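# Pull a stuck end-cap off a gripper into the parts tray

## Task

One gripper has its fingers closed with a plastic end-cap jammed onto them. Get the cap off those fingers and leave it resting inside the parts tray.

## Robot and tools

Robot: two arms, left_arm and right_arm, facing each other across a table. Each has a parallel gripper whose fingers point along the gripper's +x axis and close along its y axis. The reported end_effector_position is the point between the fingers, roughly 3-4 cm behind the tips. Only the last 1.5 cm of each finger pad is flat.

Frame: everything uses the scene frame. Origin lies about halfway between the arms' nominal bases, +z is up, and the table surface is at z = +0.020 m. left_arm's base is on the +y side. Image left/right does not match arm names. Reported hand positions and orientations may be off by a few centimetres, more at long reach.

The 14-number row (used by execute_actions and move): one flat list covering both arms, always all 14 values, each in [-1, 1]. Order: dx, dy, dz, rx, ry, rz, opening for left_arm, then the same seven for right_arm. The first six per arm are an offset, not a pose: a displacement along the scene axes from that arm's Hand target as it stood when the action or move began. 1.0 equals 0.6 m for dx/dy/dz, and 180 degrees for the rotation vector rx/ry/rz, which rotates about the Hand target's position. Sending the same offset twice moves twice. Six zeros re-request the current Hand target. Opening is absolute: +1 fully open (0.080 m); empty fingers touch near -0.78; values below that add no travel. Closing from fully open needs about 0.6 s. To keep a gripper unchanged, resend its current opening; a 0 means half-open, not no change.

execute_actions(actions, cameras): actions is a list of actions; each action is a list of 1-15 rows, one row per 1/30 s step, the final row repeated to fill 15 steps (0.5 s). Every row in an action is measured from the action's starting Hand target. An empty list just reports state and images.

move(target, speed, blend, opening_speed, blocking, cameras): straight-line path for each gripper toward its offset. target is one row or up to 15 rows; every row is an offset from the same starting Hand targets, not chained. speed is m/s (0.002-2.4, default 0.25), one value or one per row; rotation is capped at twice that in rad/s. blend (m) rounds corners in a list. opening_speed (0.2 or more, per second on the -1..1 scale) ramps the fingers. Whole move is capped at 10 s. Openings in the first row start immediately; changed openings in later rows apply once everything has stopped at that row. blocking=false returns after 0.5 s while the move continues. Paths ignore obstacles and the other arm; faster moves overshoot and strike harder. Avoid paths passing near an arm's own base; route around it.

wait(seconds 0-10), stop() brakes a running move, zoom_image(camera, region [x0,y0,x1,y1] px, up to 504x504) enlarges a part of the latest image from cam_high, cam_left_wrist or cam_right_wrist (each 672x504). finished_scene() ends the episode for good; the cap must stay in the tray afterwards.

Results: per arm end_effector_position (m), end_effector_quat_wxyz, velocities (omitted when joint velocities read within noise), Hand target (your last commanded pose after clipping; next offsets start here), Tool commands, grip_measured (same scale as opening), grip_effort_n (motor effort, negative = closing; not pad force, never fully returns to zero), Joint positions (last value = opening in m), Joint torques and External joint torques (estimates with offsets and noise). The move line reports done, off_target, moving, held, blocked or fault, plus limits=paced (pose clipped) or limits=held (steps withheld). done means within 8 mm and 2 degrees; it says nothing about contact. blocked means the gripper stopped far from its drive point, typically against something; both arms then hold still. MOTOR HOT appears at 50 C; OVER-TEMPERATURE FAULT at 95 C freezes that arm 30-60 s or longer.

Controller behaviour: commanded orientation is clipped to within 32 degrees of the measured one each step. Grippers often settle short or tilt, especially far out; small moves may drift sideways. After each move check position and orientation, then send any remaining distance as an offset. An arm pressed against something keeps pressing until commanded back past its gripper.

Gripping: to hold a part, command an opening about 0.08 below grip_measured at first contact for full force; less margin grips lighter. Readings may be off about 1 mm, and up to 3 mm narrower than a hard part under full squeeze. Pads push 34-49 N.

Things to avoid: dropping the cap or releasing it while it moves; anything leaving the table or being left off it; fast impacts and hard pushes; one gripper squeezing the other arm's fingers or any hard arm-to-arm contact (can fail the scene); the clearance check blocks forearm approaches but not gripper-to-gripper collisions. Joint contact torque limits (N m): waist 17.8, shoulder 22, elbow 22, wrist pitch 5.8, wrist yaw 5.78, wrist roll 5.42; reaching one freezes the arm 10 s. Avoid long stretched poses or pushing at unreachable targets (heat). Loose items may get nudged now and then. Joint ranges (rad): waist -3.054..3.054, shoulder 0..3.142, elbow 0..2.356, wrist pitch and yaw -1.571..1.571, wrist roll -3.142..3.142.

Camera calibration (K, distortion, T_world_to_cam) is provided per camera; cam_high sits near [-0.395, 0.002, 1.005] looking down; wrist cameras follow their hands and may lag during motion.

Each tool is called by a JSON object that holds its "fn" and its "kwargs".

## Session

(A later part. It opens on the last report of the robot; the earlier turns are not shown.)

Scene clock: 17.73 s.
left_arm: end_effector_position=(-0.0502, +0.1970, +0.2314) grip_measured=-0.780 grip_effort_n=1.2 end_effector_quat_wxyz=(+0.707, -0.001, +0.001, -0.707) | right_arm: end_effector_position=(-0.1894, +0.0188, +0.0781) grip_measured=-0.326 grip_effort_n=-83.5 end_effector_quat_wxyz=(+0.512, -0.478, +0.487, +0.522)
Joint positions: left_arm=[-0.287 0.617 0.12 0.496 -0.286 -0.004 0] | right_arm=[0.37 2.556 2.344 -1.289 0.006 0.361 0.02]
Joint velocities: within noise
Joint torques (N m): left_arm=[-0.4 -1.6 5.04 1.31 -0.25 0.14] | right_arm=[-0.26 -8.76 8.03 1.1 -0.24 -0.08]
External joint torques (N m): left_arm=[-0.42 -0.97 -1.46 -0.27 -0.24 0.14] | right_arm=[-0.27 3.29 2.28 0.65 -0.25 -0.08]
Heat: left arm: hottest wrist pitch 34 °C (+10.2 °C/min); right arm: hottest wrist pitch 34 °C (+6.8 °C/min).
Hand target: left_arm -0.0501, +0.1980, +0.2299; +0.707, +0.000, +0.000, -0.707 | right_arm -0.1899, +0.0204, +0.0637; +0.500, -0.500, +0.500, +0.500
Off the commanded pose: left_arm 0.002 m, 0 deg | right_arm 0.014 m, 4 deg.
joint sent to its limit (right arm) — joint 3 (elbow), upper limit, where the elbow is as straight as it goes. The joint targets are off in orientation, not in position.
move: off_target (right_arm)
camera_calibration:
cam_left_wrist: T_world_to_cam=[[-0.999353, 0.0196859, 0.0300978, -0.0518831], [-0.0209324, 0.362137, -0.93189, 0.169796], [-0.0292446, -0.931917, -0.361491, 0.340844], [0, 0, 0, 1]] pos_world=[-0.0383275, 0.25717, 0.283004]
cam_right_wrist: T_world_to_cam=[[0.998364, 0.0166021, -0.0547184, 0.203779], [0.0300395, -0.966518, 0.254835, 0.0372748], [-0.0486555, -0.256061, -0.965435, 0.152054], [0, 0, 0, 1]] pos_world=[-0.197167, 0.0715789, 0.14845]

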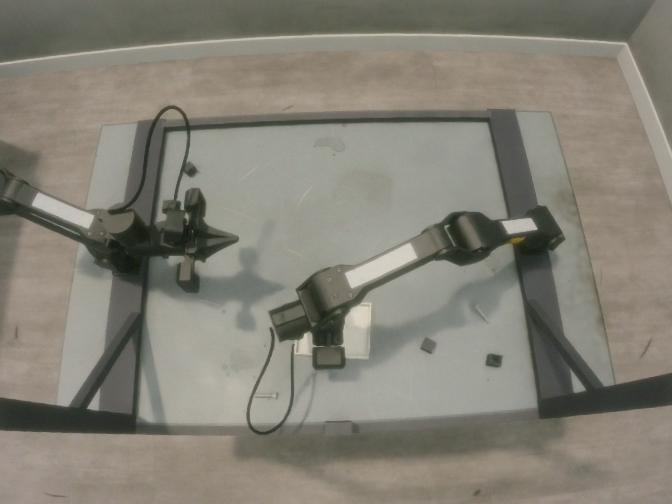

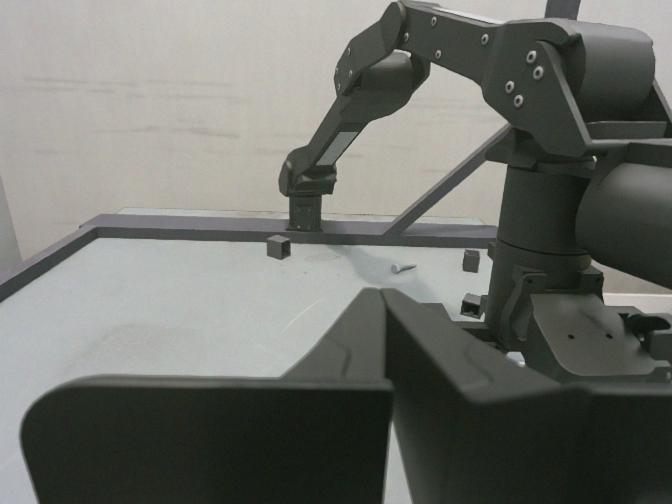

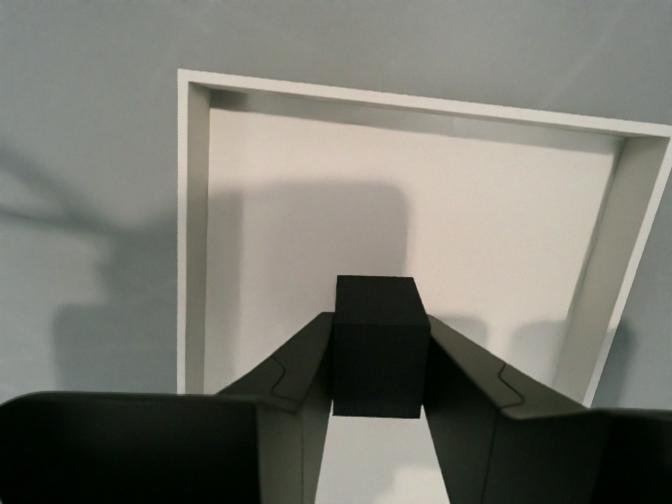

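{"fn": "move", "kwargs": {"target": [[0,0,0,0,0,0,-0.78,0,0.0,0.017,0,0,0,-0.42],[0,0,0,0,0,0,-0.78,0,0.0,0.017,0,0,0,0.3],[0,0,0,0,0,0,-0.78,0,0.0,0.15,0,0,0,0.3]], "speed": 0.1, "opening_speed": 1.0}}

Scene clock: 20.87 s.
left_arm: end_effector_position=(-0.0502, +0.1971, +0.2315) grip_measured=-0.780 grip_effort_n=1.2 end_effector_quat_wxyz=(+0.707, -0.001, +0.001, -0.707) | right_arm: end_effector_position=(-0.1895, +0.0190, +0.1438) grip_measured=+0.297 grip_effort_n=13.7 end_effector_quat_wxyz=(+0.527, -0.439, +0.468, +0.557)
Joint positions: left_arm=[-0.287 0.616 0.12 0.496 -0.286 -0.004 0] | right_arm=[0.37 2.42 2.344 -1.307 0.006 0.361 0.048]
Joint velocities: within noise
Joint torques (N m): left_arm=[-0.4 -1.61 5 1.3 -0.26 0.11] | right_arm=[-0.23 -13.62 8.14 0.63 -0.22 -0.08]
External joint torques (N m): left_arm=[-0.39 -0.98 -1.54 -0.29 -0.26 0.11] | right_arm=[-0.21 -2.21 2.34 -0.01 -0.25 -0.08]
Heat: left arm: hottest wrist pitch 34 °C (+8.6 °C/min); right arm: hottest shoulder 34 °C (+20.1 °C/min). Heating fast: the right arm's shoulder motor: a push or a pull is the cause, and it goes on while you think. Ease it with your next call, before anything else.
Hand target: left_arm -0.0501, +0.1981, +0.2300; +0.707, +0.000, +0.000, -0.707 | right_arm -0.1899, +0.0203, +0.1536; +0.500, -0.500, +0.500, +0.500
Off the commanded pose: left_arm 0.002 m, 0 deg | right_arm 0.010 m, 11 deg.
joint sent to its limit (right arm) — joint 3 (elbow), upper limit, where the elbow is as straight as it goes. The joint targets are off in orientation, not in position.
move: off_target (right_arm); target 2's new opening was sent with right_arm's hand 0.004 m and 4 deg from that target
camera_calibration:
cam_left_wrist: T_world_to_cam=[[-0.999348, 0.0197561, 0.0302203, -0.0519385], [-0.0210331, 0.361759, -0.932034, 0.170023], [-0.0293459, -0.932062, -0.361107, 0.340805], [0, 0, 0, 1]] pos_world=[-0.0383273, 0.257171, 0.283104]
cam_right_wrist: T_world_to_cam=[[0.995277, 0.0250988, -0.0937704, 0.212283], [0.038704, -0.988495, 0.146221, 0.0384709], [-0.0890215, -0.14916, -0.984798, 0.20873], [0, 0, 0, 1]] pos_world=[-0.194188, 0.0638344, 0.219837]

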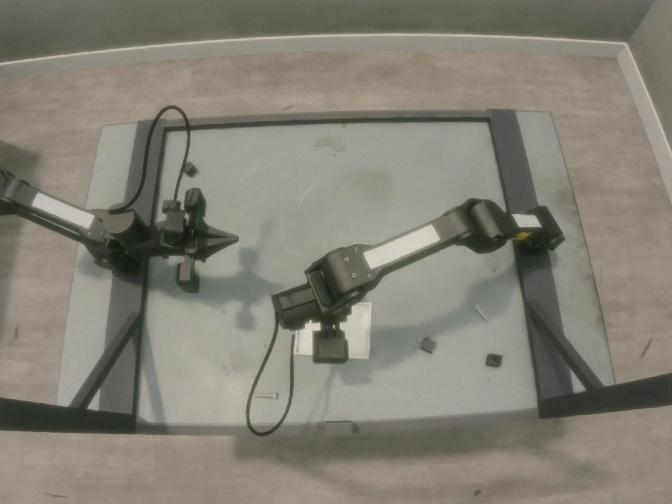

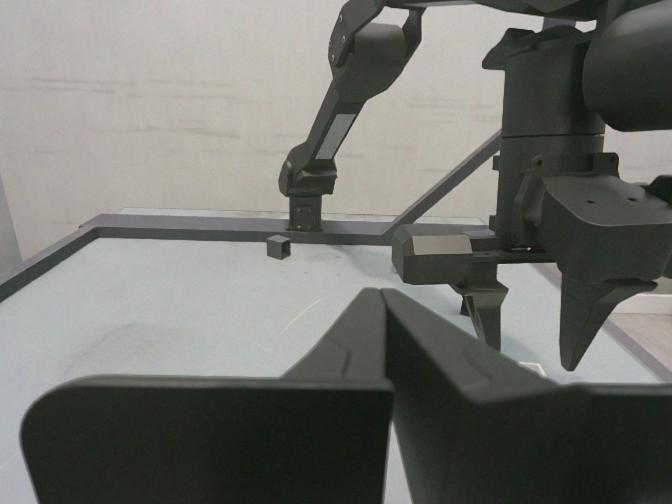

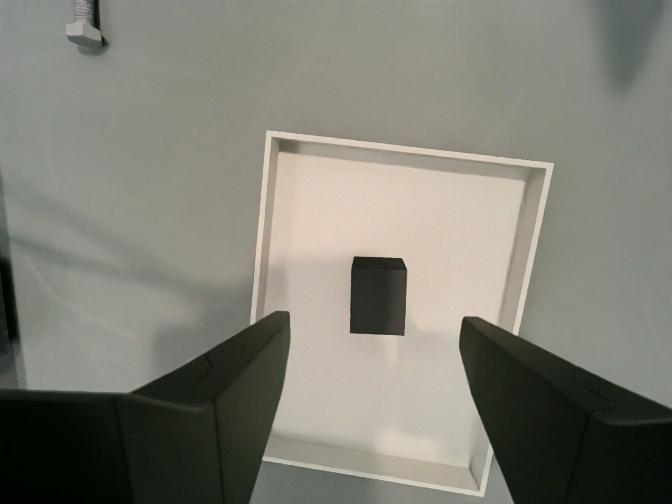

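Cap is in the tray, at rest.

{"fn": "finished_scene", "kwargs": {}}

The scene is finished: the task was done.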